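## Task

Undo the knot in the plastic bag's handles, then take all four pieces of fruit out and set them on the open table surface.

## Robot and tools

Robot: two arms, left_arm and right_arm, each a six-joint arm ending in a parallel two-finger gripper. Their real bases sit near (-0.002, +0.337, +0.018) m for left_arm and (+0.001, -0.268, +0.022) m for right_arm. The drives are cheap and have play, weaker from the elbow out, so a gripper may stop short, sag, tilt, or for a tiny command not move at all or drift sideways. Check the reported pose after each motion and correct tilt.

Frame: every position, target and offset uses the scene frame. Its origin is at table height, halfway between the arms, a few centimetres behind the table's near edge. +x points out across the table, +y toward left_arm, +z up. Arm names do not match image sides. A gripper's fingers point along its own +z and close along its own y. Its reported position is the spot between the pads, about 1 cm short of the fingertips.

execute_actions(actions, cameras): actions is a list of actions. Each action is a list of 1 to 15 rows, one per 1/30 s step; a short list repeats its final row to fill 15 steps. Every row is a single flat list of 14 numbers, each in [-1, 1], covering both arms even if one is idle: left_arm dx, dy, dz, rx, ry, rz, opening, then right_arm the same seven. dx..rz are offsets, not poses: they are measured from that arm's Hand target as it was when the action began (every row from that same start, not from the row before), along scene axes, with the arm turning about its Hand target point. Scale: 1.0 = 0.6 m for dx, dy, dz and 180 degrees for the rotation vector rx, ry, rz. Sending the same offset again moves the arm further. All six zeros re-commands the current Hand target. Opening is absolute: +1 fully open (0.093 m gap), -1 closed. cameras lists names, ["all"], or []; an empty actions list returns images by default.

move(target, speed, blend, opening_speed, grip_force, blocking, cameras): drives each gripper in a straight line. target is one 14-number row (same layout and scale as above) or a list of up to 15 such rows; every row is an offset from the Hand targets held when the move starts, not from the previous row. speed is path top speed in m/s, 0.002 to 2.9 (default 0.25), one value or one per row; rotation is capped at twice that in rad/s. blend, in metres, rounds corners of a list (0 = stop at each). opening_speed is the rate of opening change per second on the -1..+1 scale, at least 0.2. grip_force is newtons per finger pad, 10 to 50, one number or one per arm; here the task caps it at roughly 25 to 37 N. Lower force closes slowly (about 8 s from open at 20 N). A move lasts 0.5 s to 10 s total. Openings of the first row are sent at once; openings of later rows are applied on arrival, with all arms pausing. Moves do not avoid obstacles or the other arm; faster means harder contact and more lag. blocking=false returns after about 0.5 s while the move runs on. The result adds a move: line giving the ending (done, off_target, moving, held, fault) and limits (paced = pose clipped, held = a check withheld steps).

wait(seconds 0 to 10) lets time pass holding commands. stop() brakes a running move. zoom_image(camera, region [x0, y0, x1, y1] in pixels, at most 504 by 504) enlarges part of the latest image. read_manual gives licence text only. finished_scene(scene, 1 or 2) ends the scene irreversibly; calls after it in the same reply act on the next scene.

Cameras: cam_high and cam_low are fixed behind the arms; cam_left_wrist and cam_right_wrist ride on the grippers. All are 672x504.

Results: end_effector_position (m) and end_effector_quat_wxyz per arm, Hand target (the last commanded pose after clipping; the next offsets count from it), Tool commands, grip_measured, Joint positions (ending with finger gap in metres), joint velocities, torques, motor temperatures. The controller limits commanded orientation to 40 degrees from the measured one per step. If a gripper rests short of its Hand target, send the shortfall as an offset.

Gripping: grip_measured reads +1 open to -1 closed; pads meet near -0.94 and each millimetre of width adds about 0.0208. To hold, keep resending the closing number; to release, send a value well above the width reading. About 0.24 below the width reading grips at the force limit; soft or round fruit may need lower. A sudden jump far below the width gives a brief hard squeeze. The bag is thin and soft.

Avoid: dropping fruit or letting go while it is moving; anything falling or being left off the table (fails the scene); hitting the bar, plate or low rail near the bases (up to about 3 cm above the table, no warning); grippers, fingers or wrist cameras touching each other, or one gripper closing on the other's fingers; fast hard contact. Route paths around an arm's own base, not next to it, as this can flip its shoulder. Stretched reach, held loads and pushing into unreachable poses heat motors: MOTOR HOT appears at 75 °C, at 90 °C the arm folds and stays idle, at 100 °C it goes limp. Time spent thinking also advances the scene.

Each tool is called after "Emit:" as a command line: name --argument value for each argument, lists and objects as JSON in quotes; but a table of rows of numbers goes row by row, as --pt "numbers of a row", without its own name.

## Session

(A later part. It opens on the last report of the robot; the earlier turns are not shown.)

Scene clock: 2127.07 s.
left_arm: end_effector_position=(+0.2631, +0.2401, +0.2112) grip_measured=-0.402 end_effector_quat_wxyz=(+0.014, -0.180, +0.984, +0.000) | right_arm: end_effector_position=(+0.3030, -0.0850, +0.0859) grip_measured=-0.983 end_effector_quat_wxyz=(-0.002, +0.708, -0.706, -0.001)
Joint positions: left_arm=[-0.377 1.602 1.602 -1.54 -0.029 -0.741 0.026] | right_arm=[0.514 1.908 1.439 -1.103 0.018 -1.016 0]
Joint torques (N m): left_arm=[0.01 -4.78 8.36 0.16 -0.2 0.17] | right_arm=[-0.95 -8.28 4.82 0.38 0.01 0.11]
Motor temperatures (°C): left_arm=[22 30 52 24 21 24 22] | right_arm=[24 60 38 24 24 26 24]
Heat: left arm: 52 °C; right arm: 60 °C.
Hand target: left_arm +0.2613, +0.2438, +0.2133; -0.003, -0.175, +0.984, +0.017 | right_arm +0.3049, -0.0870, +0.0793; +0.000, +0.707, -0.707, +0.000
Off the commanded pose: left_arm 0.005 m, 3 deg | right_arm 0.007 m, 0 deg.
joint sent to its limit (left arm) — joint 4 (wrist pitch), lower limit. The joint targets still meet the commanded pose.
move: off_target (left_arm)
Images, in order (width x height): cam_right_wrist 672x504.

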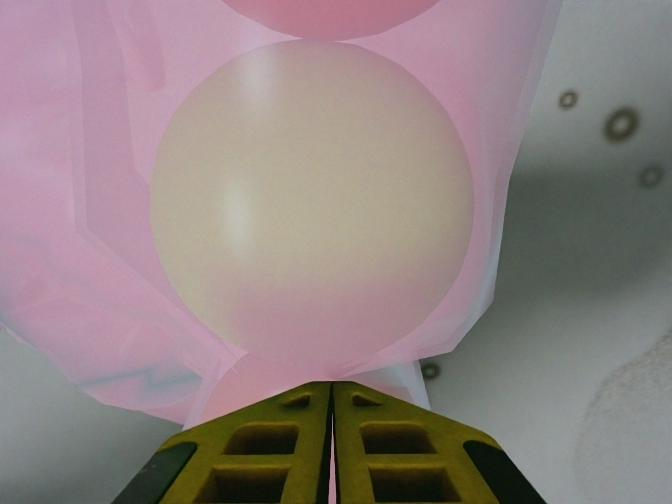

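Emit:
move --target '[0,0,0,0,0,0,-0.4, 0.01,0.0,0.06,0,0,0,-1.0]' --speed 0.05 --cameras '["cam_right_wrist"]'

Scene clock: 2132.60 s.
left_arm: end_effector_position=(+0.2631, +0.2401, +0.2112) grip_measured=-0.402 end_effector_quat_wxyz=(+0.014, -0.180, +0.984, +0.000) | right_arm: end_effector_position=(+0.3065, -0.0866, +0.1102) grip_measured=-0.983 end_effector_quat_wxyz=(+0.003, +0.706, -0.709, -0.002)
Joint positions: left_arm=[-0.377 1.602 1.602 -1.54 -0.029 -0.741 0.026] | right_arm=[0.507 1.908 1.537 -1.209 0.018 -1.016 0]
Joint torques (N m): left_arm=[0.05 -4.77 8.31 0.17 -0.2 0.18] | right_arm=[-0.79 -8.7 8.46 0.04 -0.02 0]
Motor temperatures (°C): left_arm=[22 30 52 24 21 24 22] | right_arm=[24 60 38 24 24 26 24]
Heat: left arm: 52 °C; right arm: 60 °C.
Hand target: left_arm +0.2613, +0.2438, +0.2133; -0.003, -0.175, +0.984, +0.017 | right_arm +0.3109, -0.0871, +0.1153; +0.000, +0.707, -0.707, +0.000
Off the commanded pose: left_arm 0.005 m, 3 deg | right_arm 0.007 m, 0 deg.
joint sent to its limit (left arm) — joint 4 (wrist pitch), lower limit. The joint targets still meet the commanded pose.
move: off_target (left_arm)
Images, in order (width x height): cam_right_wrist 672x504.

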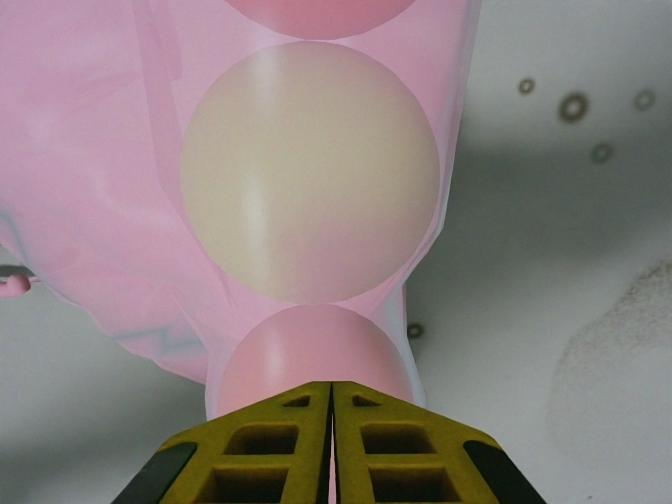

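Emit:
move --pt "0 0 0 0 0 0 -0.4 -0.006 0.0 0.0 0 0 0 0.1" --pt "0 0 0 0 0 0 -0.4 -0.008 0.002 -0.079 0 0 0 0.1" --speed 0.06 --cameras '["cam_right_wrist"]'

Scene clock: 2146.00 s.
left_arm: end_effector_position=(+0.2631, +0.2401, +0.2112) grip_measured=-0.402 end_effector_quat_wxyz=(+0.014, -0.180, +0.984, +0.000) | right_arm: end_effector_position=(+0.3046, -0.0869, +0.0769) grip_measured=+0.098 end_effector_quat_wxyz=(-0.002, +0.705, -0.709, -0.001)
Joint positions: left_arm=[-0.377 1.602 1.602 -1.54 -0.029 -0.741 0.026] | right_arm=[0.507 1.917 1.414 -1.068 0.018 -1.016 0.05]
Joint torques (N m): left_arm=[0.01 -4.79 8.27 0.15 -0.2 0.15] | right_arm=[-0.2 -7.54 5.04 0.45 0.03 0.13]
Motor temperatures (°C): left_arm=[22 30 52 24 21 24 22] | right_arm=[24 60 39 24 24 26 24]
Heat: left arm: 52 °C; right arm: 60 °C.
Hand target: left_arm +0.2613, +0.2438, +0.2133; -0.003, -0.175, +0.984, +0.017 | right_arm +0.3061, -0.0858, +0.0679; +0.000, +0.707, -0.707, +0.000
Off the commanded pose: left_arm 0.005 m, 3 deg | right_arm 0.009 m, 0 deg.
joint sent to its limit (left arm) — joint 4 (wrist pitch), lower limit. The joint targets still meet the commanded pose.
move: off_target (left_arm)
Images, in order (width x height): cam_right_wrist 672x504.

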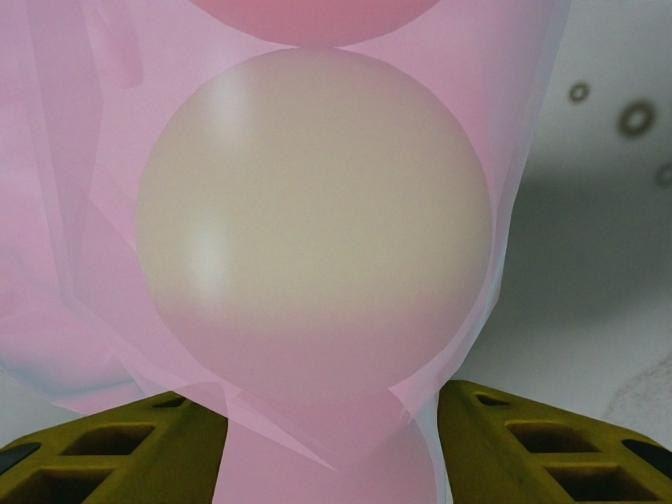

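Emit:
move --target '[0,0,0,0,0,0,-0.4, 0.0,0.001,-0.02,0,0,0,0.1]' --speed 0.04 --cameras '["cam_right_wrist"]'

Scene clock: 2149.80 s.
left_arm: end_effector_position=(+0.2631, +0.2401, +0.2112) grip_measured=-0.402 end_effector_quat_wxyz=(+0.014, -0.180, +0.984, +0.000) | right_arm: end_effector_position=(+0.3035, -0.0873, +0.0665) grip_measured=+0.098 end_effector_quat_wxyz=(+0.000, +0.705, -0.709, -0.002)
Joint positions: left_arm=[-0.377 1.602 1.602 -1.54 -0.029 -0.741 0.026] | right_arm=[0.507 1.928 1.387 -1.034 0.018 -1.016 0.05]
Joint torques (N m): left_arm=[-0.05 -4.81 8.25 0.18 -0.2 0.18] | right_arm=[-0.2 -7.35 4.83 0.56 0.01 0.11]
Motor temperatures (°C): left_arm=[22 30 52 24 21 24 22] | right_arm=[24 59 39 24 24 26 24]
Heat: left arm: 52 °C; right arm: 59 °C.
Hand target: left_arm +0.2613, +0.2438, +0.2133; -0.003, -0.175, +0.984, +0.017 | right_arm +0.3062, -0.0852, +0.0560; +0.000, +0.707, -0.707, +0.000
Off the commanded pose: left_arm 0.005 m, 3 deg | right_arm 0.011 m, 0 deg.
joint sent to its limit (left arm) — joint 4 (wrist pitch), lower limit. The joint targets still meet the commanded pose.
move: off_target (left_arm, right_arm)
Images, in order (width x height): cam_right_wrist 672x504.

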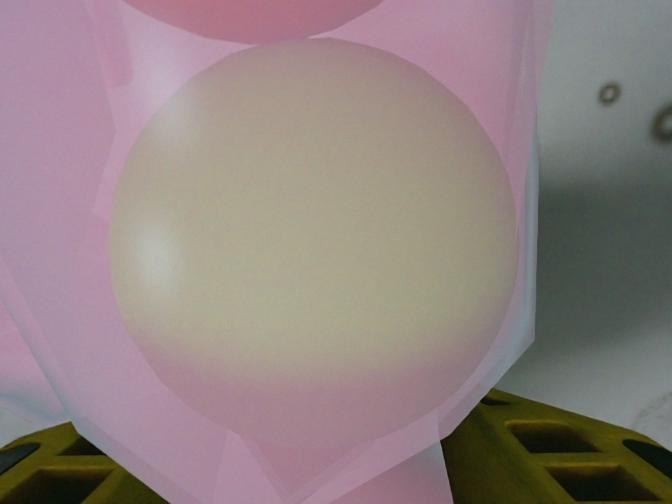

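Emit:
move --target '[0,0,0,0,0,0,-0.4, 0.0,0.0,0.0,0,0,0,-1.0]' --opening_speed 0.8 --speed 0.05 --cameras '["cam_right_wrist"]'

Scene clock: 2153.40 s.
left_arm: end_effector_position=(+0.2631, +0.2401, +0.2112) grip_measured=-0.402 end_effector_quat_wxyz=(+0.014, -0.180, +0.984, +0.000) | right_arm: end_effector_position=(+0.3043, -0.0868, +0.0665) grip_measured=-0.578 end_effector_quat_wxyz=(-0.002, +0.705, -0.709, -0.001)
Joint positions: left_arm=[-0.377 1.602 1.602 -1.54 -0.029 -0.741 0.026] | right_arm=[0.507 1.928 1.387 -1.03 0.018 -1.016 0.017]
Joint torques (N m): left_arm=[-0.03 -4.66 8.23 0.17 -0.19 0.18] | right_arm=[-0.09 -7.36 4.96 0.51 0.02 0.11]
Motor temperatures (°C): left_arm=[22 30 52 24 21 24 22] | right_arm=[24 58 39 24 24 26 24]
Heat: left arm: 52 °C; right arm: 58 °C.
Hand target: left_arm +0.2613, +0.2438, +0.2133; -0.003, -0.175, +0.984, +0.017 | right_arm +0.3062, -0.0852, +0.0560; +0.000, +0.707, -0.707, +0.000
Off the commanded pose: left_arm 0.005 m, 3 deg | right_arm 0.011 m, 0 deg.
joint sent to its limit (left arm) — joint 4 (wrist pitch), lower limit. The joint targets still meet the commanded pose.
move: off_target (left_arm, right_arm)
Images, in order (width x height): cam_right_wrist 672x504.

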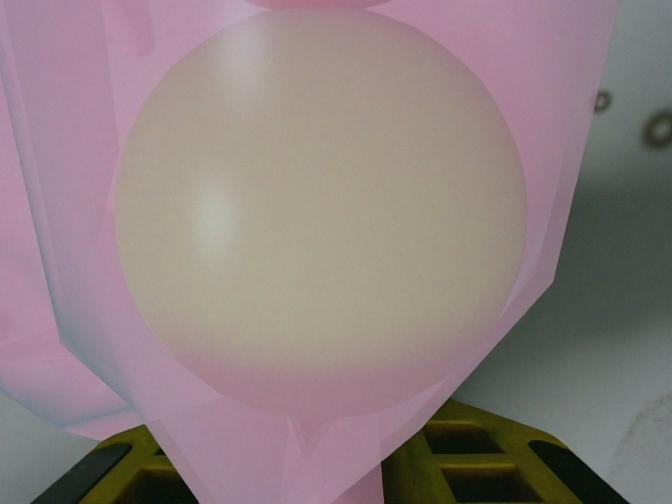

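Emit:
wait --seconds 1 --cameras '["cam_high"]'

Scene clock: 2158.13 s.
left_arm: end_effector_position=(+0.2631, +0.2401, +0.2112) grip_measured=-0.402 end_effector_quat_wxyz=(+0.014, -0.180, +0.984, +0.000) | right_arm: end_effector_position=(+0.3043, -0.0868, +0.0665) grip_measured=-0.578 end_effector_quat_wxyz=(-0.002, +0.705, -0.709, -0.001)
Joint positions: left_arm=[-0.377 1.602 1.602 -1.54 -0.029 -0.741 0.026] | right_arm=[0.507 1.928 1.387 -1.03 0.018 -1.016 0.017]
Joint torques (N m): left_arm=[0.01 -4.81 8.29 0.16 -0.2 0.17] | right_arm=[-0.1 -7.3 5.05 0.52 0.01 0.09]
Motor temperatures (°C): left_arm=[22 30 52 24 21 24 22] | right_arm=[24 57 39 24 24 26 24]
Heat: left arm: 52 °C; right arm: 57 °C.
Hand target: left_arm +0.2613, +0.2438, +0.2133; -0.003, -0.175, +0.984, +0.017 | right_arm +0.3062, -0.0852, +0.0560; +0.000, +0.707, -0.707, +0.000
Tool commands: left_gripper/opening=-0.4 right_gripper/opening=-1.0
Off the commanded pose: left_arm 0.005 m, 3 deg | right_arm 0.011 m, 0 deg.
wait: 1.00 s; at rest from the start
Images, in order (width x height): cam_high 672x504.

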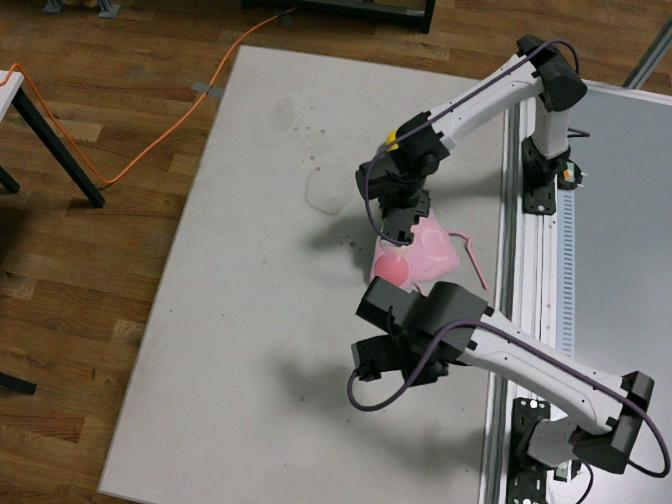

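Emit:
move --target '[0,0,0,0,0,0,-0.4, 0.003,0.0,0.035,0,0,0,-1.0]' --speed 0.03 --cameras '["cam_right_wrist"]'

Scene clock: 2161.53 s.
left_arm: end_effector_position=(+0.2631, +0.2401, +0.2112) grip_measured=-0.402 end_effector_quat_wxyz=(+0.014, -0.180, +0.984, +0.000) | right_arm: end_effector_position=(+0.3068, -0.0855, +0.0734) grip_measured=-0.727 end_effector_quat_wxyz=(-0.003, +0.705, -0.709, -0.001)
Joint positions: left_arm=[-0.377 1.602 1.602 -1.54 -0.029 -0.741 0.026] | right_arm=[0.507 1.928 1.415 -1.056 0.018 -1.016 0.01]
Joint torques (N m): left_arm=[0.05 -4.72 8.21 0.15 -0.19 0.16] | right_arm=[-0.23 -8.87 7.88 0.02 0 0.12]
Motor temperatures (°C): left_arm=[22 30 52 24 21 24 22] | right_arm=[24 57 39 24 24 26 25]
Heat: left arm: 52 °C; right arm: 57 °C.
Hand target: left_arm +0.2613, +0.2438, +0.2133; -0.003, -0.175, +0.984, +0.017 | right_arm +0.3079, -0.0852, +0.0769; +0.000, +0.707, -0.707, +0.000
Off the commanded pose: left_arm 0.005 m, 3 deg | right_arm 0.004 m, 0 deg.
joint sent to its limit (left arm) — joint 4 (wrist pitch), lower limit. The joint targets still meet the commanded pose.
move: off_target (left_arm)
Images, in order (width x height): cam_right_wrist 672x504.

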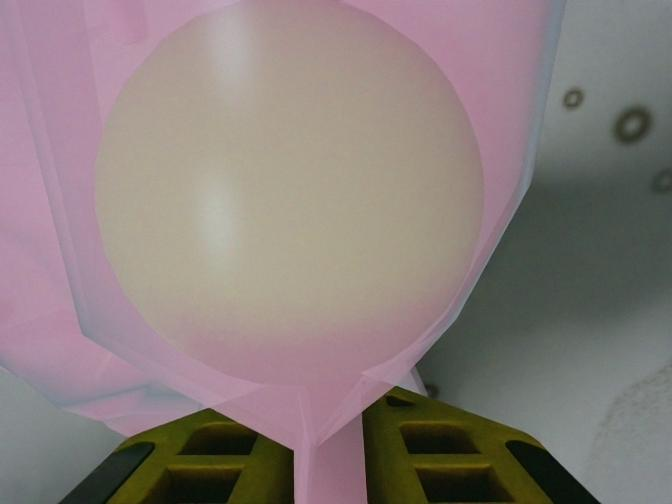

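Emit:
move --target '[0,0,0,0,0,0,-0.4, 0.003,0.0,0.02,0,0,0,-1.0]' --speed 0.03 --cameras '["cam_right_wrist"]'

Scene clock: 2164.70 s.
left_arm: end_effector_position=(+0.2631, +0.2401, +0.2112) grip_measured=-0.402 end_effector_quat_wxyz=(+0.014, -0.180, +0.984, +0.000) | right_arm: end_effector_position=(+0.3077, -0.0852, +0.0828) grip_measured=-0.860 end_effector_quat_wxyz=(+0.000, +0.705, -0.709, -0.002)
Joint positions: left_arm=[-0.377 1.602 1.602 -1.54 -0.029 -0.741 0.026] | right_arm=[0.507 1.928 1.454 -1.1 0.018 -1.016 0.004]
Joint torques (N m): left_arm=[0.02 -4.74 8.21 0.14 -0.21 0.17] | right_arm=[-0.36 -9.48 8.29 0.03 -0.01 0.08]
Motor temperatures (°C): left_arm=[22 30 52 24 21 24 22] | right_arm=[24 57 39 24 24 26 25]
Heat: left arm: 52 °C; right arm: 57 °C.
Hand target: left_arm +0.2613, +0.2438, +0.2133; -0.003, -0.175, +0.984, +0.017 | right_arm +0.3097, -0.0852, +0.0889; +0.000, +0.707, -0.707, +0.000
Off the commanded pose: left_arm 0.005 m, 3 deg | right_arm 0.006 m, 0 deg.
joint sent to its limit (left arm) — joint 4 (wrist pitch), lower limit. The joint targets still meet the commanded pose.
move: off_target (left_arm)
Images, in order (width x height): cam_right_wrist 672x504.

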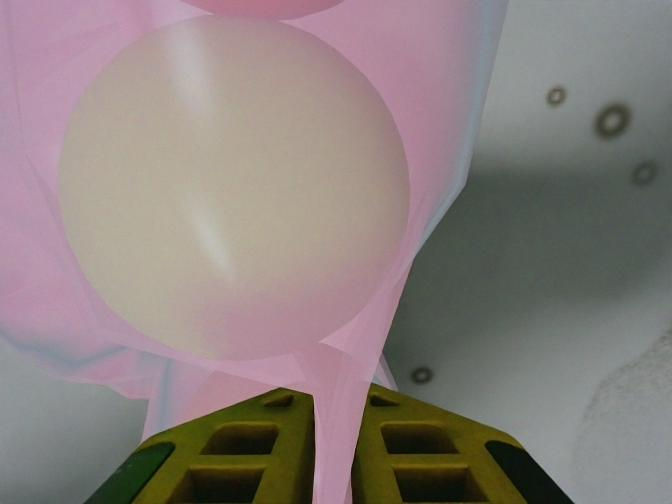

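Emit:
move --target '[0,0,0,0,0,0,-0.4, 0.02,0.0,0.04,0,0,0,-1.0]' --speed 0.03 --cameras '["cam_right_wrist"]'

Scene clock: 2168.50 s.
left_arm: end_effector_position=(+0.2631, +0.2401, +0.2112) grip_measured=-0.402 end_effector_quat_wxyz=(+0.014, -0.180, +0.984, +0.000) | right_arm: end_effector_position=(+0.3175, -0.0846, +0.1119) grip_measured=-0.902 end_effector_quat_wxyz=(-0.004, +0.705, -0.709, -0.001)
Joint positions: left_arm=[-0.377 1.602 1.602 -1.54 -0.029 -0.741 0.026] | right_arm=[0.495 1.936 1.581 -1.213 0.018 -1.027 0.002]
Joint torques (N m): left_arm=[0.06 -4.77 8.24 0.17 -0.2 0.19] | right_arm=[-1.06 -7.97 8.55 0.1 0 0.04]
Motor temperatures (°C): left_arm=[22 30 52 24 21 24 22] | right_arm=[24 57 39 24 24 26 25]
Heat: left arm: 52 °C; right arm: 57 °C.
Hand target: left_arm +0.2613, +0.2438, +0.2133; -0.003, -0.175, +0.984, +0.017 | right_arm +0.3217, -0.0853, +0.1128; +0.000, +0.707, -0.707, +0.000
Off the commanded pose: left_arm 0.005 m, 3 deg | right_arm 0.004 m, 1 deg.
joint sent to its limit (left arm) — joint 4 (wrist pitch), lower limit. The joint targets still meet the commanded pose.
move: off_target (left_arm)
Images, in order (width x height): cam_right_wrist 672x504.

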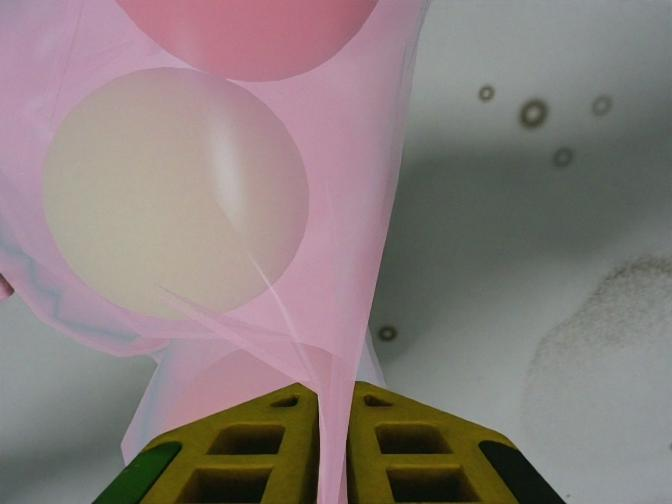

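Emit:
move --target '[0,0,0,0,0,0,-0.4, 0.05,0.0,0.065,0,0,0,-1.0]' --speed 0.04 --cameras '["cam_right_wrist","cam_high"]'

Scene clock: 2173.40 s.
left_arm: end_effector_position=(+0.2631, +0.2401, +0.2112) grip_measured=-0.402 end_effector_quat_wxyz=(+0.014, -0.180, +0.984, +0.000) | right_arm: end_effector_position=(+0.3480, -0.0843, +0.1516) grip_measured=-0.902 end_effector_quat_wxyz=(-0.004, +0.705, -0.709, -0.001)
Joint positions: left_arm=[-0.377 1.602 1.602 -1.54 -0.029 -0.741 0.026] | right_arm=[0.458 2.043 1.893 -1.416 0.018 -1.063 0.002]
Joint torques (N m): left_arm=[0.06 -4.78 8.35 0.16 -0.21 0.19] | right_arm=[-0.88 -8.8 8.77 0.07 0.01 0.05]
Motor temperatures (°C): left_arm=[22 30 52 24 21 24 22] | right_arm=[24 57 39 24 24 26 25]
Heat: left arm: 52 °C; right arm: 57 °C.
Hand target: left_arm +0.2613, +0.2438, +0.2133; -0.003, -0.175, +0.984, +0.017 | right_arm +0.3517, -0.0852, +0.1518; +0.000, +0.707, -0.707, +0.000
Off the commanded pose: left_arm 0.005 m, 3 deg | right_arm 0.004 m, 1 deg.
joint sent to its limit (left arm) — joint 4 (wrist pitch), lower limit. The joint targets still meet the commanded pose.
move: off_target (left_arm)
Images, in order (width x height): cam_high 672x504, cam_right_wrist 672x504.

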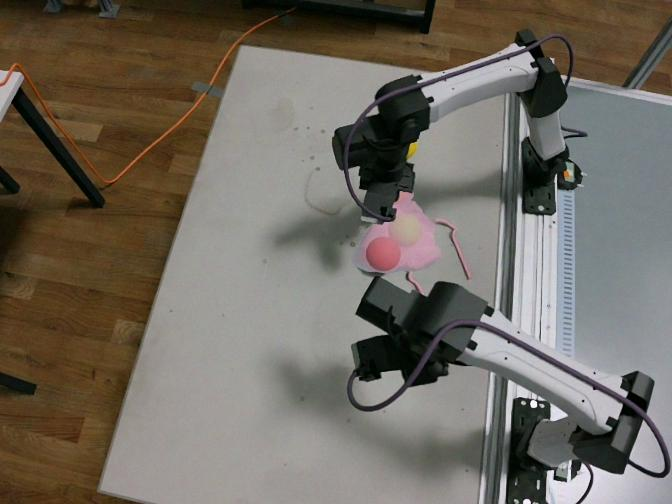

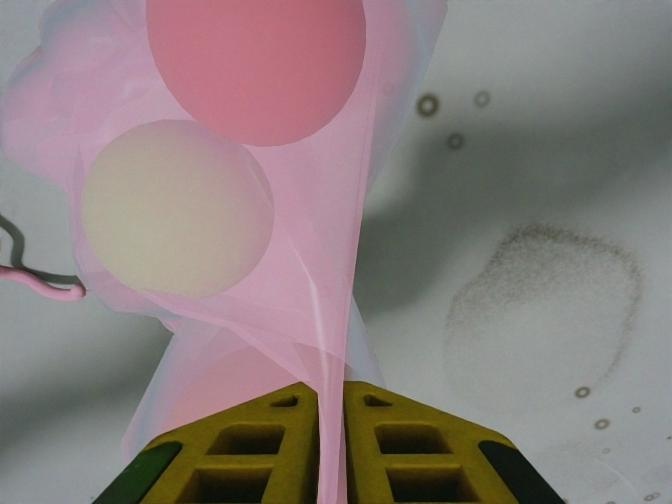

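Emit:
move --target '[0,0,0,0,0,0,-0.4, 0.09,0.0,0.05,0,0,0,-1.0]' --speed 0.04 --cameras '["cam_right_wrist","cam_high"]'

Scene clock: 2179.23 s.
left_arm: end_effector_position=(+0.2631, +0.2401, +0.2112) grip_measured=-0.402 end_effector_quat_wxyz=(+0.014, -0.180, +0.984, +0.000) | right_arm: end_effector_position=(+0.4023, -0.0841, +0.1831) grip_measured=-0.902 end_effector_quat_wxyz=(-0.044, +0.704, -0.709, +0.014)
Joint positions: left_arm=[-0.377 1.602 1.602 -1.54 -0.029 -0.741 0.026] | right_arm=[0.401 2.219 2.295 -1.556 0.018 -1.121 0.002]
Joint torques (N m): left_arm=[0.03 -4.75 8.24 0.16 -0.2 0.18] | right_arm=[-0.76 -9.74 8.47 0.3 -0.01 0.06]
Motor temperatures (°C): left_arm=[22 30 52 24 21 24 22] | right_arm=[24 57 40 24 24 26 25]
Heat: left arm: 52 °C; right arm: 57 °C.
Hand target: left_arm +0.2613, +0.2438, +0.2133; -0.003, -0.175, +0.984, +0.017 | right_arm +0.4057, -0.0852, +0.1820; +0.000, +0.707, -0.707, +0.000
Off the commanded pose: left_arm 0.005 m, 3 deg | right_arm 0.004 m, 5 deg.
joint sent to its limit (left arm) — joint 4 (wrist pitch), lower limit. The joint targets still meet the commanded pose.
joint sent to its limit (right arm) — joint 4 (wrist pitch), lower limit. The joint targets are off in orientation, not in position.
move: off_target (left_arm, right_arm)
Images, in order (width x height): cam_high 672x504, cam_right_wrist 672x504.

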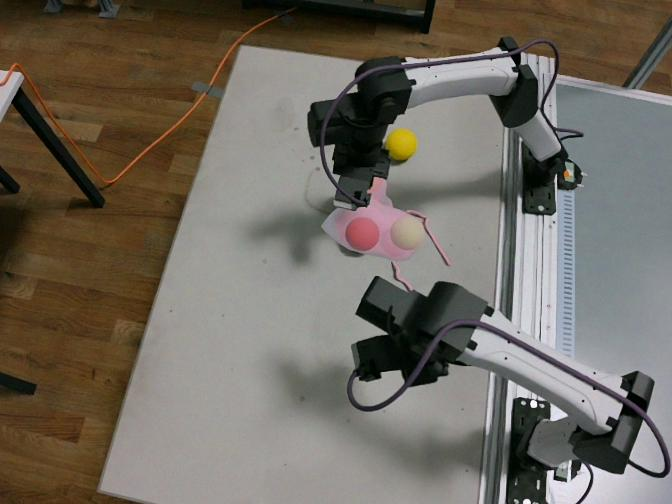

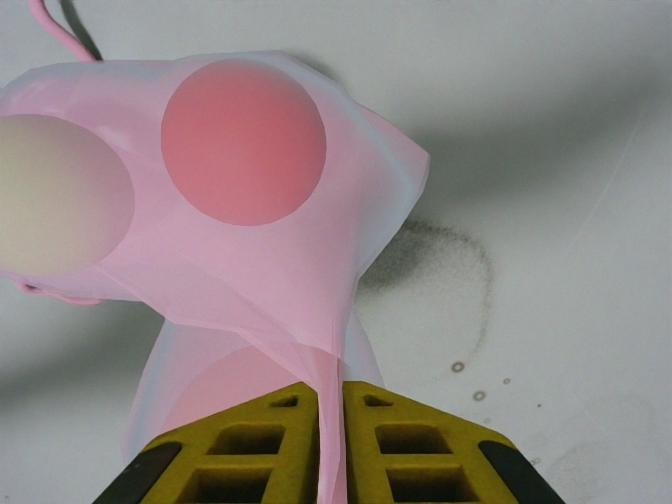

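Emit:
wait --seconds 0.1 --cameras '["cam_low"]'

Emit:
zoom_image --camera "cam_low" --region '[220, 170, 440, 335]'

Scene clock: 2183.97 s.
left_arm: end_effector_position=(+0.2631, +0.2401, +0.2112) grip_measured=-0.402 end_effector_quat_wxyz=(+0.014, -0.180, +0.984, +0.000) | right_arm: end_effector_position=(+0.4023, -0.0841, +0.1831) grip_measured=-0.902 end_effector_quat_wxyz=(-0.044, +0.704, -0.709, +0.014)
Joint positions: left_arm=[-0.377 1.602 1.602 -1.54 -0.029 -0.741 0.026] | right_arm=[0.401 2.219 2.295 -1.556 0.018 -1.121 0.002]
Joint torques (N m): left_arm=[-0.01 -4.77 8.21 0.16 -0.21 0.17] | right_arm=[-0.76 -9.8 8.61 0.25 0.03 0.03]
Motor temperatures (°C): left_arm=[22 30 52 24 21 24 22] | right_arm=[24 57 40 24 24 26 25]
Heat: left arm: 52 °C; right arm: 57 °C.
Hand target: left_arm +0.2613, +0.2438, +0.2133; -0.003, -0.175, +0.984, +0.017 | right_arm +0.4057, -0.0852, +0.1820; +0.000, +0.707, -0.707, +0.000
Tool commands: left_gripper/opening=-0.4 right_gripper/opening=-1.0
Off the commanded pose: left_arm 0.005 m, 3 deg | right_arm 0.004 m, 5 deg.
wait: 0.10 s; at rest from the start
Images, in order (width x height): cam_low 672x504.

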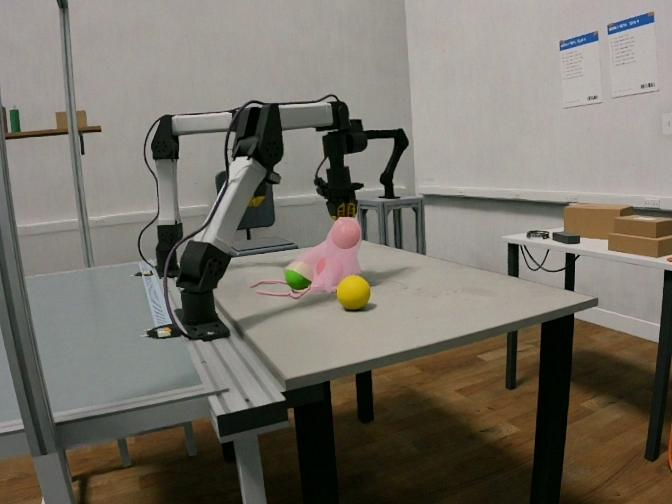

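Scaled by 2.291 from the camera's 672x504 image, which has a finer 960x720 frame.

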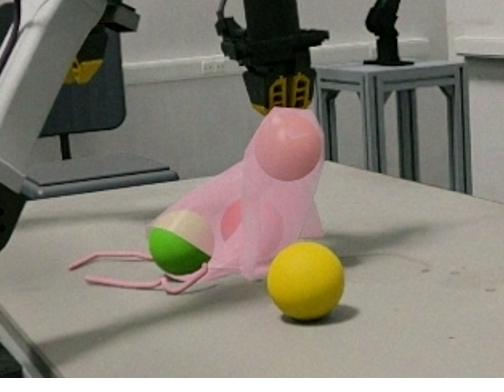

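Emit:
move --target '[0,0,0,0,0,0,-0.4, 0.09,0.0,-0.06,0,0,0,-1.0]' --speed 0.05 --cameras '["cam_low","cam_high","cam_right_wrist"]'

Scene clock: 2191.20 s.
left_arm: end_effector_position=(+0.2631, +0.2401, +0.2112) grip_measured=-0.402 end_effector_quat_wxyz=(+0.014, -0.180, +0.984, +0.000) | right_arm: end_effector_position=(+0.4568, -0.0840, +0.1480) grip_measured=-0.902 end_effector_quat_wxyz=(-0.057, +0.703, -0.709, +0.021)
Joint positions: left_arm=[-0.377 1.602 1.602 -1.54 -0.029 -0.741 0.026] | right_arm=[0.352 2.457 2.567 -1.558 0.018 -1.17 0.002]
Joint torques (N m): left_arm=[-0.02 -4.7 8.28 0.17 -0.2 0.17] | right_arm=[-0.84 -11.3 8.49 0.35 0.01 0.03]
Motor temperatures (°C): left_arm=[22 30 52 24 21 24 22] | right_arm=[24 58 40 24 24 26 25]
Heat: left arm: 52 °C; right arm: 58 °C.
Hand target: left_arm +0.2613, +0.2438, +0.2133; -0.003, -0.175, +0.984, +0.017 | right_arm +0.4597, -0.0852, +0.1458; +0.000, +0.707, -0.707, +0.000
Off the commanded pose: left_arm 0.005 m, 3 deg | right_arm 0.004 m, 7 deg.
joint sent to its limit (left arm) — joint 4 (wrist pitch), lower limit. The joint targets still meet the commanded pose.
joint sent to its limit (right arm) — joint 4 (wrist pitch), lower limit. The joint targets are off in orientation, not in position.
move: off_target (left_arm, right_arm)
Images, in order (width x height): cam_high 672x504, cam_low 672x504, cam_right_wrist 672x504.

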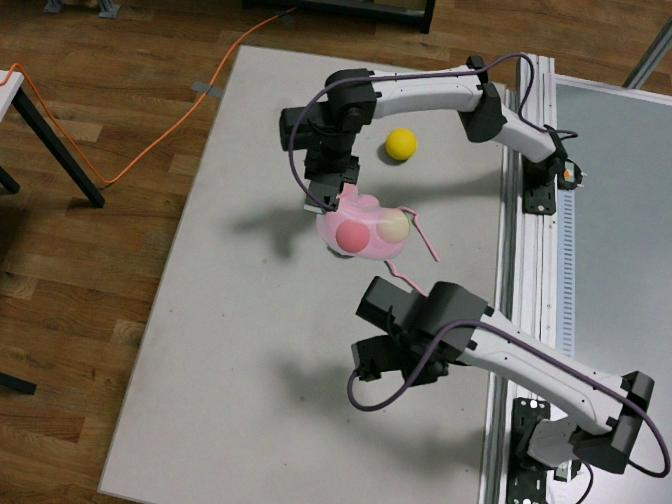

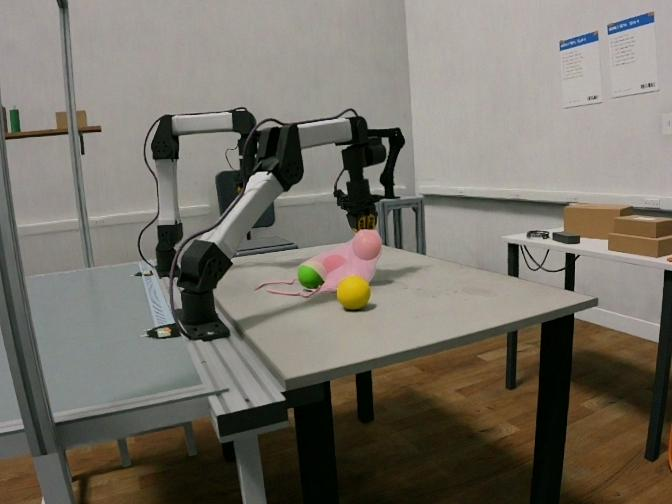

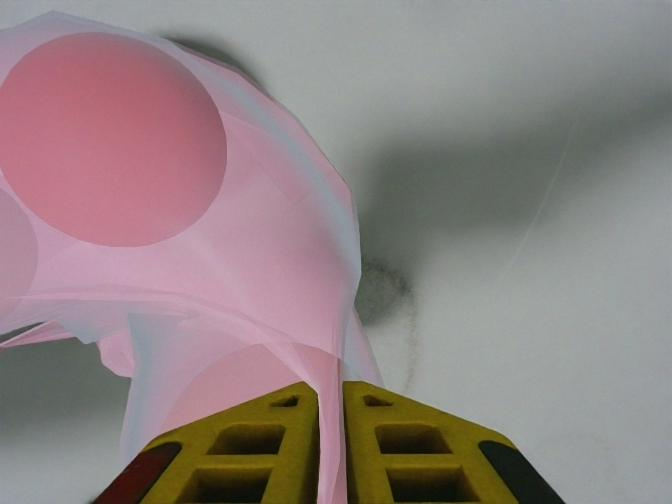

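Emit:
move --target '[0,0,0,0,0,0,-0.4, 0.06,0.0,-0.075,0,0,0,-1.0]' --speed 0.05 --cameras '["cam_low","cam_high","cam_right_wrist"]'

Scene clock: 2203.67 s.
left_arm: end_effector_position=(+0.2631, +0.2401, +0.2112) grip_measured=-0.402 end_effector_quat_wxyz=(+0.014, -0.180, +0.984, +0.000) | right_arm: end_effector_position=(+0.4935, -0.0835, +0.1045) grip_measured=-0.902 end_effector_quat_wxyz=(-0.065, +0.703, -0.708, +0.027)
Joint positions: left_arm=[-0.377 1.602 1.602 -1.54 -0.029 -0.741 0.026] | right_arm=[0.324 2.677 2.807 -1.559 0.018 -1.198 0.002]
Joint torques (N m): left_arm=[-0.02 -4.75 8.25 0.15 -0.2 0.2] | right_arm=[-0.61 -12.29 8.55 0.39 -0.03 0.03]
Motor temperatures (°C): left_arm=[22 30 52 24 21 24 22] | right_arm=[24 60 40 24 24 26 25]
Heat: left arm: 52 °C; right arm: 60 °C.
Hand target: left_arm +0.2613, +0.2438, +0.2133; -0.003, -0.175, +0.984, +0.017 | right_arm +0.4957, -0.0852, +0.1010; +0.000, +0.707, -0.707, +0.000
Off the commanded pose: left_arm 0.005 m, 3 deg | right_arm 0.005 m, 8 deg.
joint sent to its limit (left arm) — joint 4 (wrist pitch), lower limit. The joint targets still meet the commanded pose.
joint sent to its limit (right arm) — joint 4 (wrist pitch), lower limit. The joint targets are off in orientation, not in position.
move: off_target (left_arm, right_arm)
Images, in order (width x height): cam_high 672x504, cam_low 672x504, cam_right_wrist 672x504.

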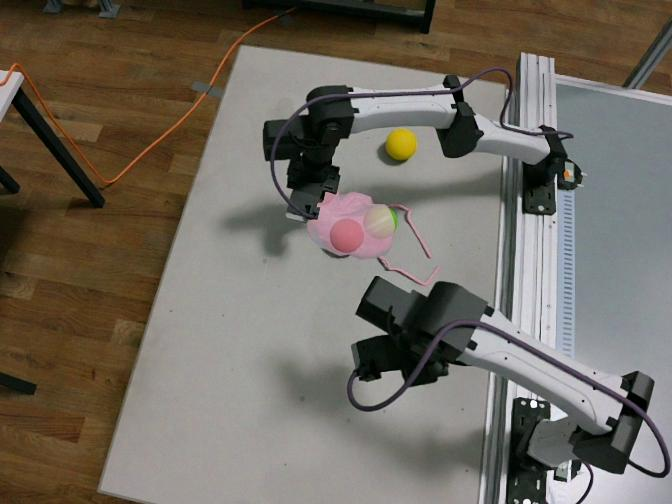

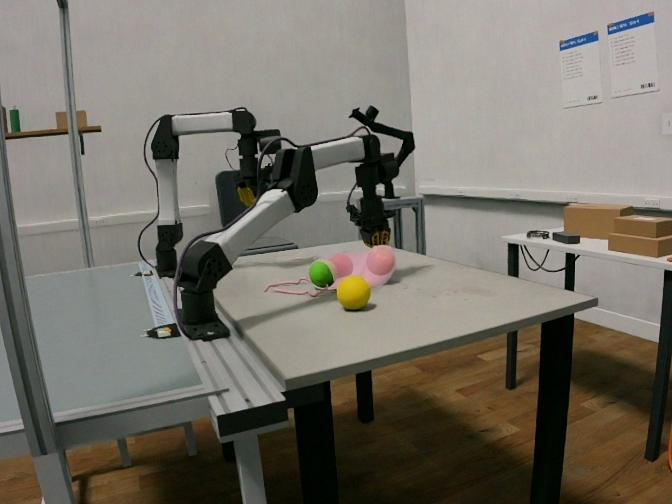

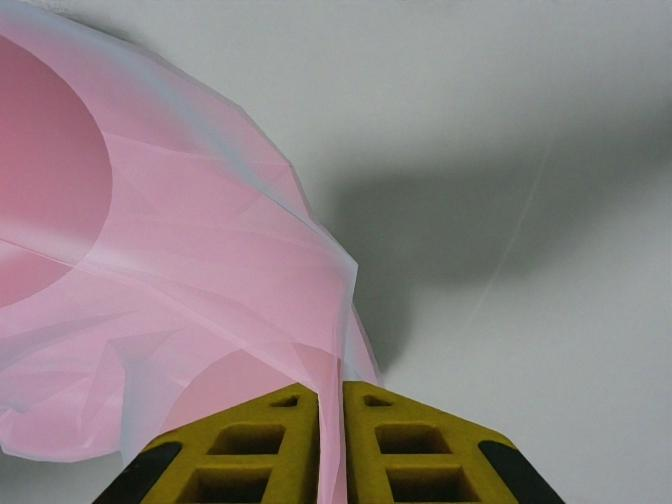

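Emit:
move --target '[0,0,0,0,0,0,-0.4, 0.09,-0.01,-0.01,0,0,0,-1.0]' --speed 0.12 --cameras '["cam_low","cam_high","cam_right_wrist"]'

Scene clock: 2215.63 s.
left_arm: end_effector_position=(+0.2631, +0.2401, +0.2112) grip_measured=-0.402 end_effector_quat_wxyz=(+0.014, -0.180, +0.984, +0.000) | right_arm: end_effector_position=(+0.5380, -0.0941, +0.0975) grip_measured=-0.902 end_effector_quat_wxyz=(-0.124, +0.697, -0.704, +0.060)
Joint positions: left_arm=[-0.377 1.602 1.602 -1.54 -0.029 -0.741 0.026] | right_arm=[0.278 2.721 2.838 -1.409 0.018 -1.244 0.002]
Joint torques (N m): left_arm=[-0.01 -4.79 8.21 0.17 -0.21 0.17] | right_arm=[-0.36 -12.72 8.7 1.02 0 0.02]
Motor temperatures (°C): left_arm=[22 30 52 24 21 24 22] | right_arm=[24 64 41 24 24 26 25]
Heat: left arm: 52 °C; right arm: 64 °C.
Hand target: left_arm +0.2613, +0.2438, +0.2133; -0.003, -0.175, +0.984, +0.017 | right_arm +0.5497, -0.0912, +0.0949; +0.000, +0.707, -0.707, +0.000
Off the commanded pose: left_arm 0.005 m, 3 deg | right_arm 0.012 m, 16 deg.
elbow stopped short (right arm): the move would have taken joint 3 (elbow) straighter than the controller allows.
joint sent to its limit (left arm) — joint 4 (wrist pitch), lower limit. The joint targets still meet the commanded pose.
move: off_target (left_arm, right_arm)
Images, in order (width x height): cam_high 672x504, cam_low 672x504, cam_right_wrist 672x504.

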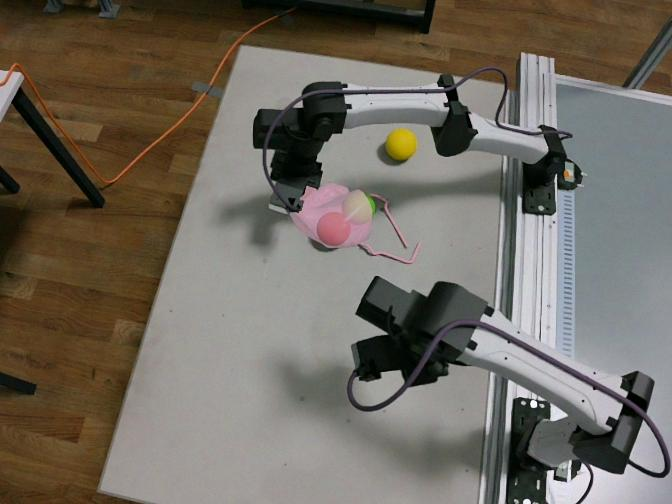

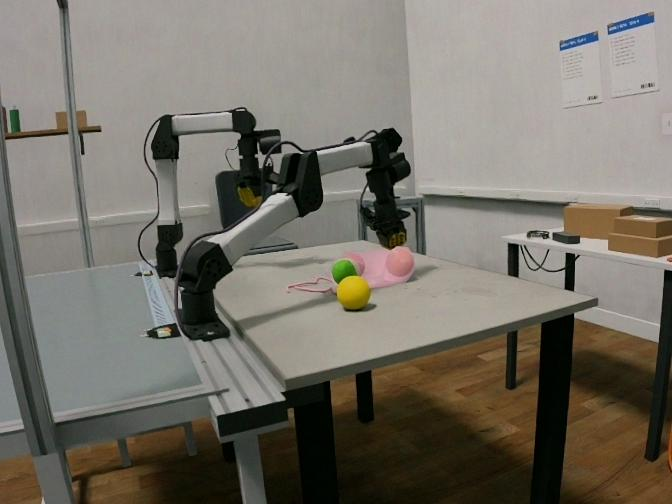

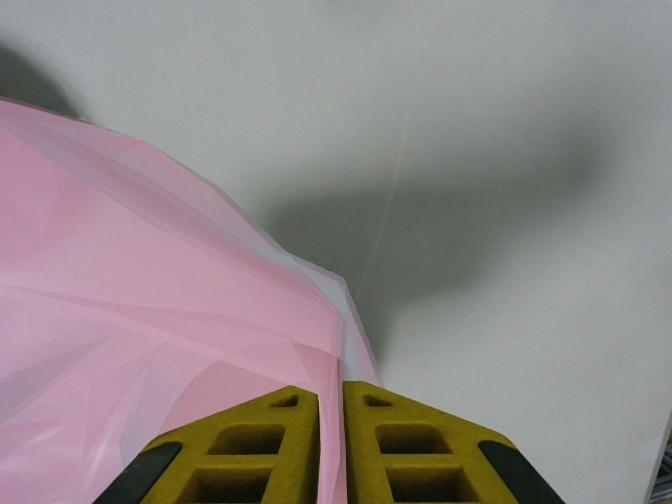

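Emit:
zoom_image --camera "cam_high" --region '[260, 150, 440, 285]'

Emit:
zoom_image --camera "cam_low" --region '[270, 210, 450, 330]'

Scaled by 2.800 from the camera's 672x504 image, which has a finer 960x720 frame.

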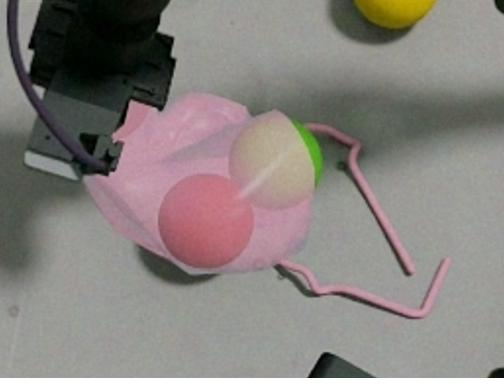

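Scaled by 2.800 from the camera's 672x504 image, which has a finer 960x720 frame.

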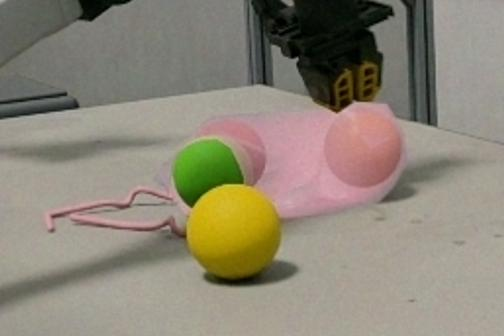

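Emit:
move --target '[0,0,0,0,0,0,-0.4, 0.075,-0.01,0.0,0,-0.16,0,-1.0]' --speed 0.12 --cameras '["cam_low","cam_high"]'

Scene clock: 2237.20 s.
left_arm: end_effector_position=(+0.2631, +0.2401, +0.2112) grip_measured=-0.402 end_effector_quat_wxyz=(+0.014, -0.180, +0.984, +0.000) | right_arm: end_effector_position=(+0.5877, -0.1033, +0.1017) grip_measured=-0.903 end_effector_quat_wxyz=(-0.168, +0.682, -0.693, +0.164)
Joint positions: left_arm=[-0.377 1.602 1.602 -1.54 -0.029 -0.741 0.026] | right_arm=[0.278 2.747 2.838 -1.205 0.163 -1.276 0.002]
Joint torques (N m): left_arm=[-0.05 -4.82 8.17 0.19 -0.22 0.16] | right_arm=[0.61 -13.35 6.69 1.42 0.25 -0.01]
Motor temperatures (°C): left_arm=[22 30 52 24 21 24 22] | right_arm=[24 65 40 25 24 26 25]
Heat: left arm: 52 °C; right arm: 65 °C.
Hand target: left_arm +0.2613, +0.2438, +0.2133; -0.003, -0.175, +0.984, +0.017 | right_arm +0.5948, -0.0973, +0.0949; -0.176, +0.685, -0.685, +0.176
Off the commanded pose: left_arm 0.005 m, 3 deg | right_arm 0.011 m, 2 deg.
joint sent to its limit (left arm) — joint 4 (wrist pitch), lower limit. The joint targets still meet the commanded pose.
move: off_target (left_arm, right_arm)
Images, in order (width x height): cam_high 672x504, cam_low 672x504.

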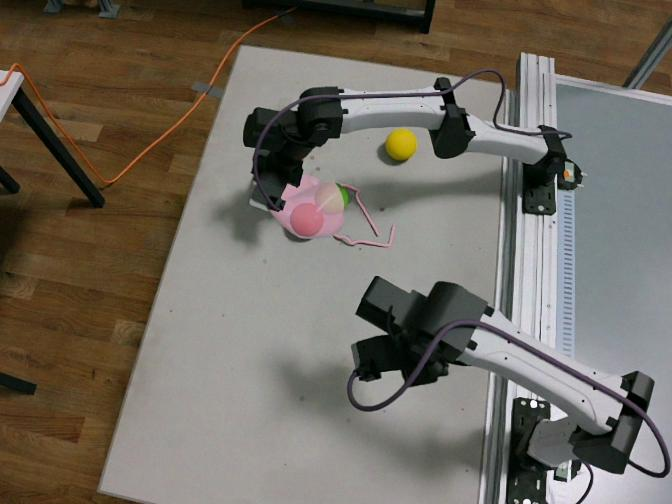

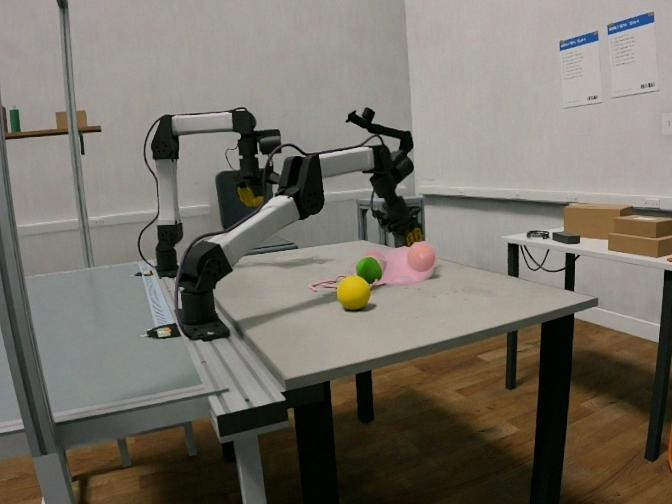

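Emit:
move --target '[0,0,0,0,0,0,-0.4, -0.06,0.0,-0.035,0,0.03,0,-1.0]' --speed 0.1 --cameras '["cam_low","cam_high"]'

Emit:
zoom_image --camera "cam_low" --region '[310, 210, 470, 320]'

Emit:
zoom_image --camera "cam_high" --region '[230, 140, 430, 280]'

Scene clock: 2257.43 s.
left_arm: end_effector_position=(+0.2631, +0.2401, +0.2112) grip_measured=-0.402 end_effector_quat_wxyz=(+0.014, -0.180, +0.984, +0.000) | right_arm: end_effector_position=(+0.5667, -0.1028, +0.0725) grip_measured=-0.903 end_effector_quat_wxyz=(-0.142, +0.692, -0.691, +0.156)
Joint positions: left_arm=[-0.377 1.602 1.602 -1.54 -0.029 -0.741 0.026] | right_arm=[0.292 2.576 2.406 -1.001 0.174 -1.277 0.002]
Joint torques (N m): left_arm=[0.03 -4.74 8.32 0.16 -0.2 0.17] | right_arm=[0.39 -16.36 4.44 0.89 -0.14 0.31]
Motor temperatures (°C): left_arm=[22 30 52 24 21 24 22] | right_arm=[24 68 39 27 24 26 25]
Heat: left arm: 52 °C; right arm: 68 °C.
Hand target: left_arm +0.2613, +0.2438, +0.2133; -0.003, -0.175, +0.984, +0.017 | right_arm +0.5587, -0.0972, +0.0738; -0.143, +0.692, -0.692, +0.144
Off the commanded pose: left_arm 0.005 m, 3 deg | right_arm 0.010 m, 1 deg.
joint sent to its limit (left arm) — joint 4 (wrist pitch), lower limit. The joint targets still meet the commanded pose.
move: off_target (left_arm)
Images, in order (width x height): cam_high 672x504, cam_low 672x504.

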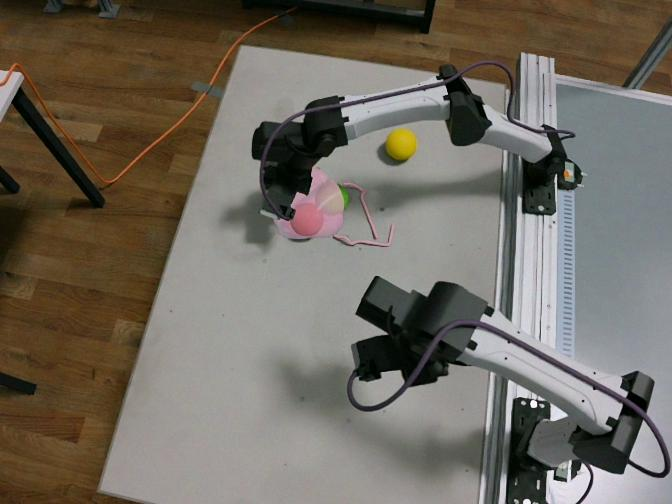

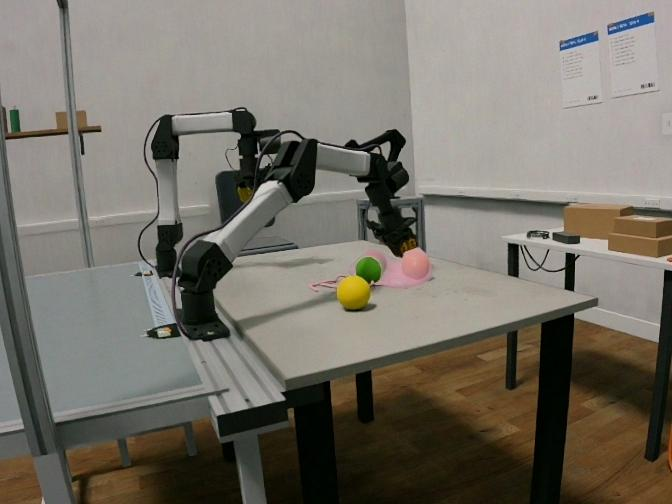

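Scaled by 3.150 from the camera's 672x504 image, which has a finer 960x720 frame.

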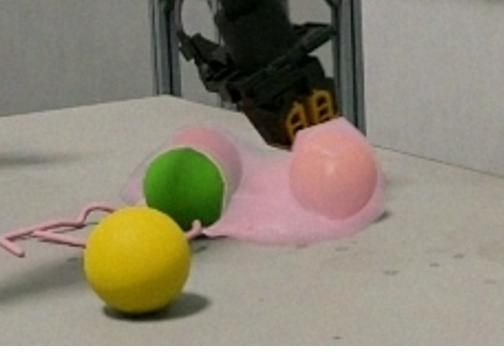

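Scaled by 2.520 from the camera's 672x504 image, which has a finer 960x720 frame.

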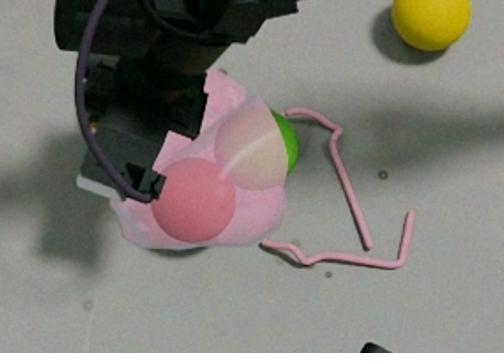

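Emit:
move --pt "0 0 0 0 0 0 -0.4 0 0 0.0 0 0 0 -0.5" --pt "0 0 0 0 0 0 -0.4 -0.02 0 0.10 0 0 0 -0.5" --pt "0 0 0 0 0 0 -0.4 -0.30 -0.05 0.16 0 0.05 0 -0.5" --speed '[0.05,0.1,0.2]' --opening_speed 0.6 --cameras '["cam_low","cam_high"]'

Scene clock: 2266.93 s.
left_arm: end_effector_position=(+0.2631, +0.2401, +0.2112) grip_measured=-0.402 end_effector_quat_wxyz=(+0.014, -0.180, +0.984, +0.000) | right_arm: end_effector_position=(+0.3851, -0.1303, +0.1621) grip_measured=-0.503 end_effector_quat_wxyz=(-0.078, +0.703, -0.701, +0.092)
Joint positions: left_arm=[-0.377 1.602 1.602 -1.54 -0.029 -0.741 0.026] | right_arm=[0.363 1.893 1.701 -1.164 0.133 -1.183 0.021]
Joint torques (N m): left_arm=[0.03 -4.78 8.24 0.15 -0.21 0.17] | right_arm=[0.58 -12.16 5.11 0.59 -0.02 0.26]
Motor temperatures (°C): left_arm=[22 30 52 24 21 24 22] | right_arm=[24 74 39 27 24 26 25]
Heat: left arm: 52 °C; right arm: 74 °C.
Hand target: left_arm +0.2613, +0.2438, +0.2133; -0.003, -0.175, +0.984, +0.017 | right_arm +0.3787, -0.1272, +0.1698; -0.089, +0.702, -0.702, +0.089
Off the commanded pose: left_arm 0.005 m, 3 deg | right_arm 0.011 m, 1 deg.
joint sent to its limit (left arm) — joint 4 (wrist pitch), lower limit. The joint targets still meet the commanded pose.
move: off_target (left_arm, right_arm)
Images, in order (width x height): cam_high 672x504, cam_low 672x504.

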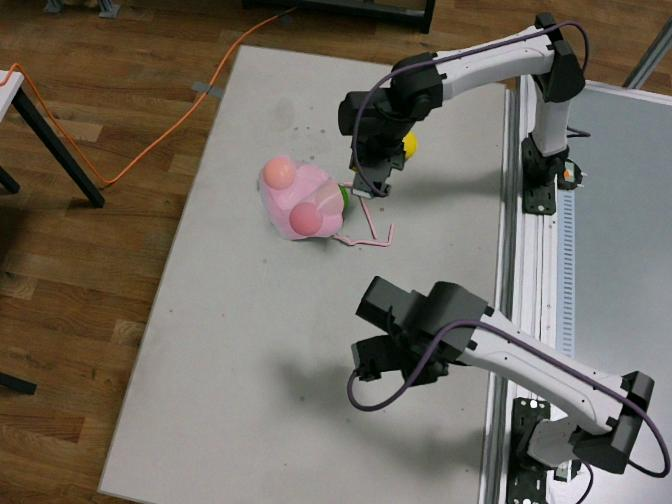

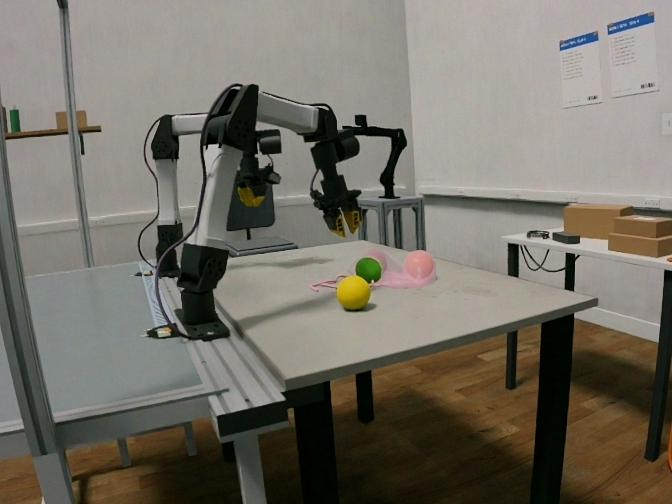

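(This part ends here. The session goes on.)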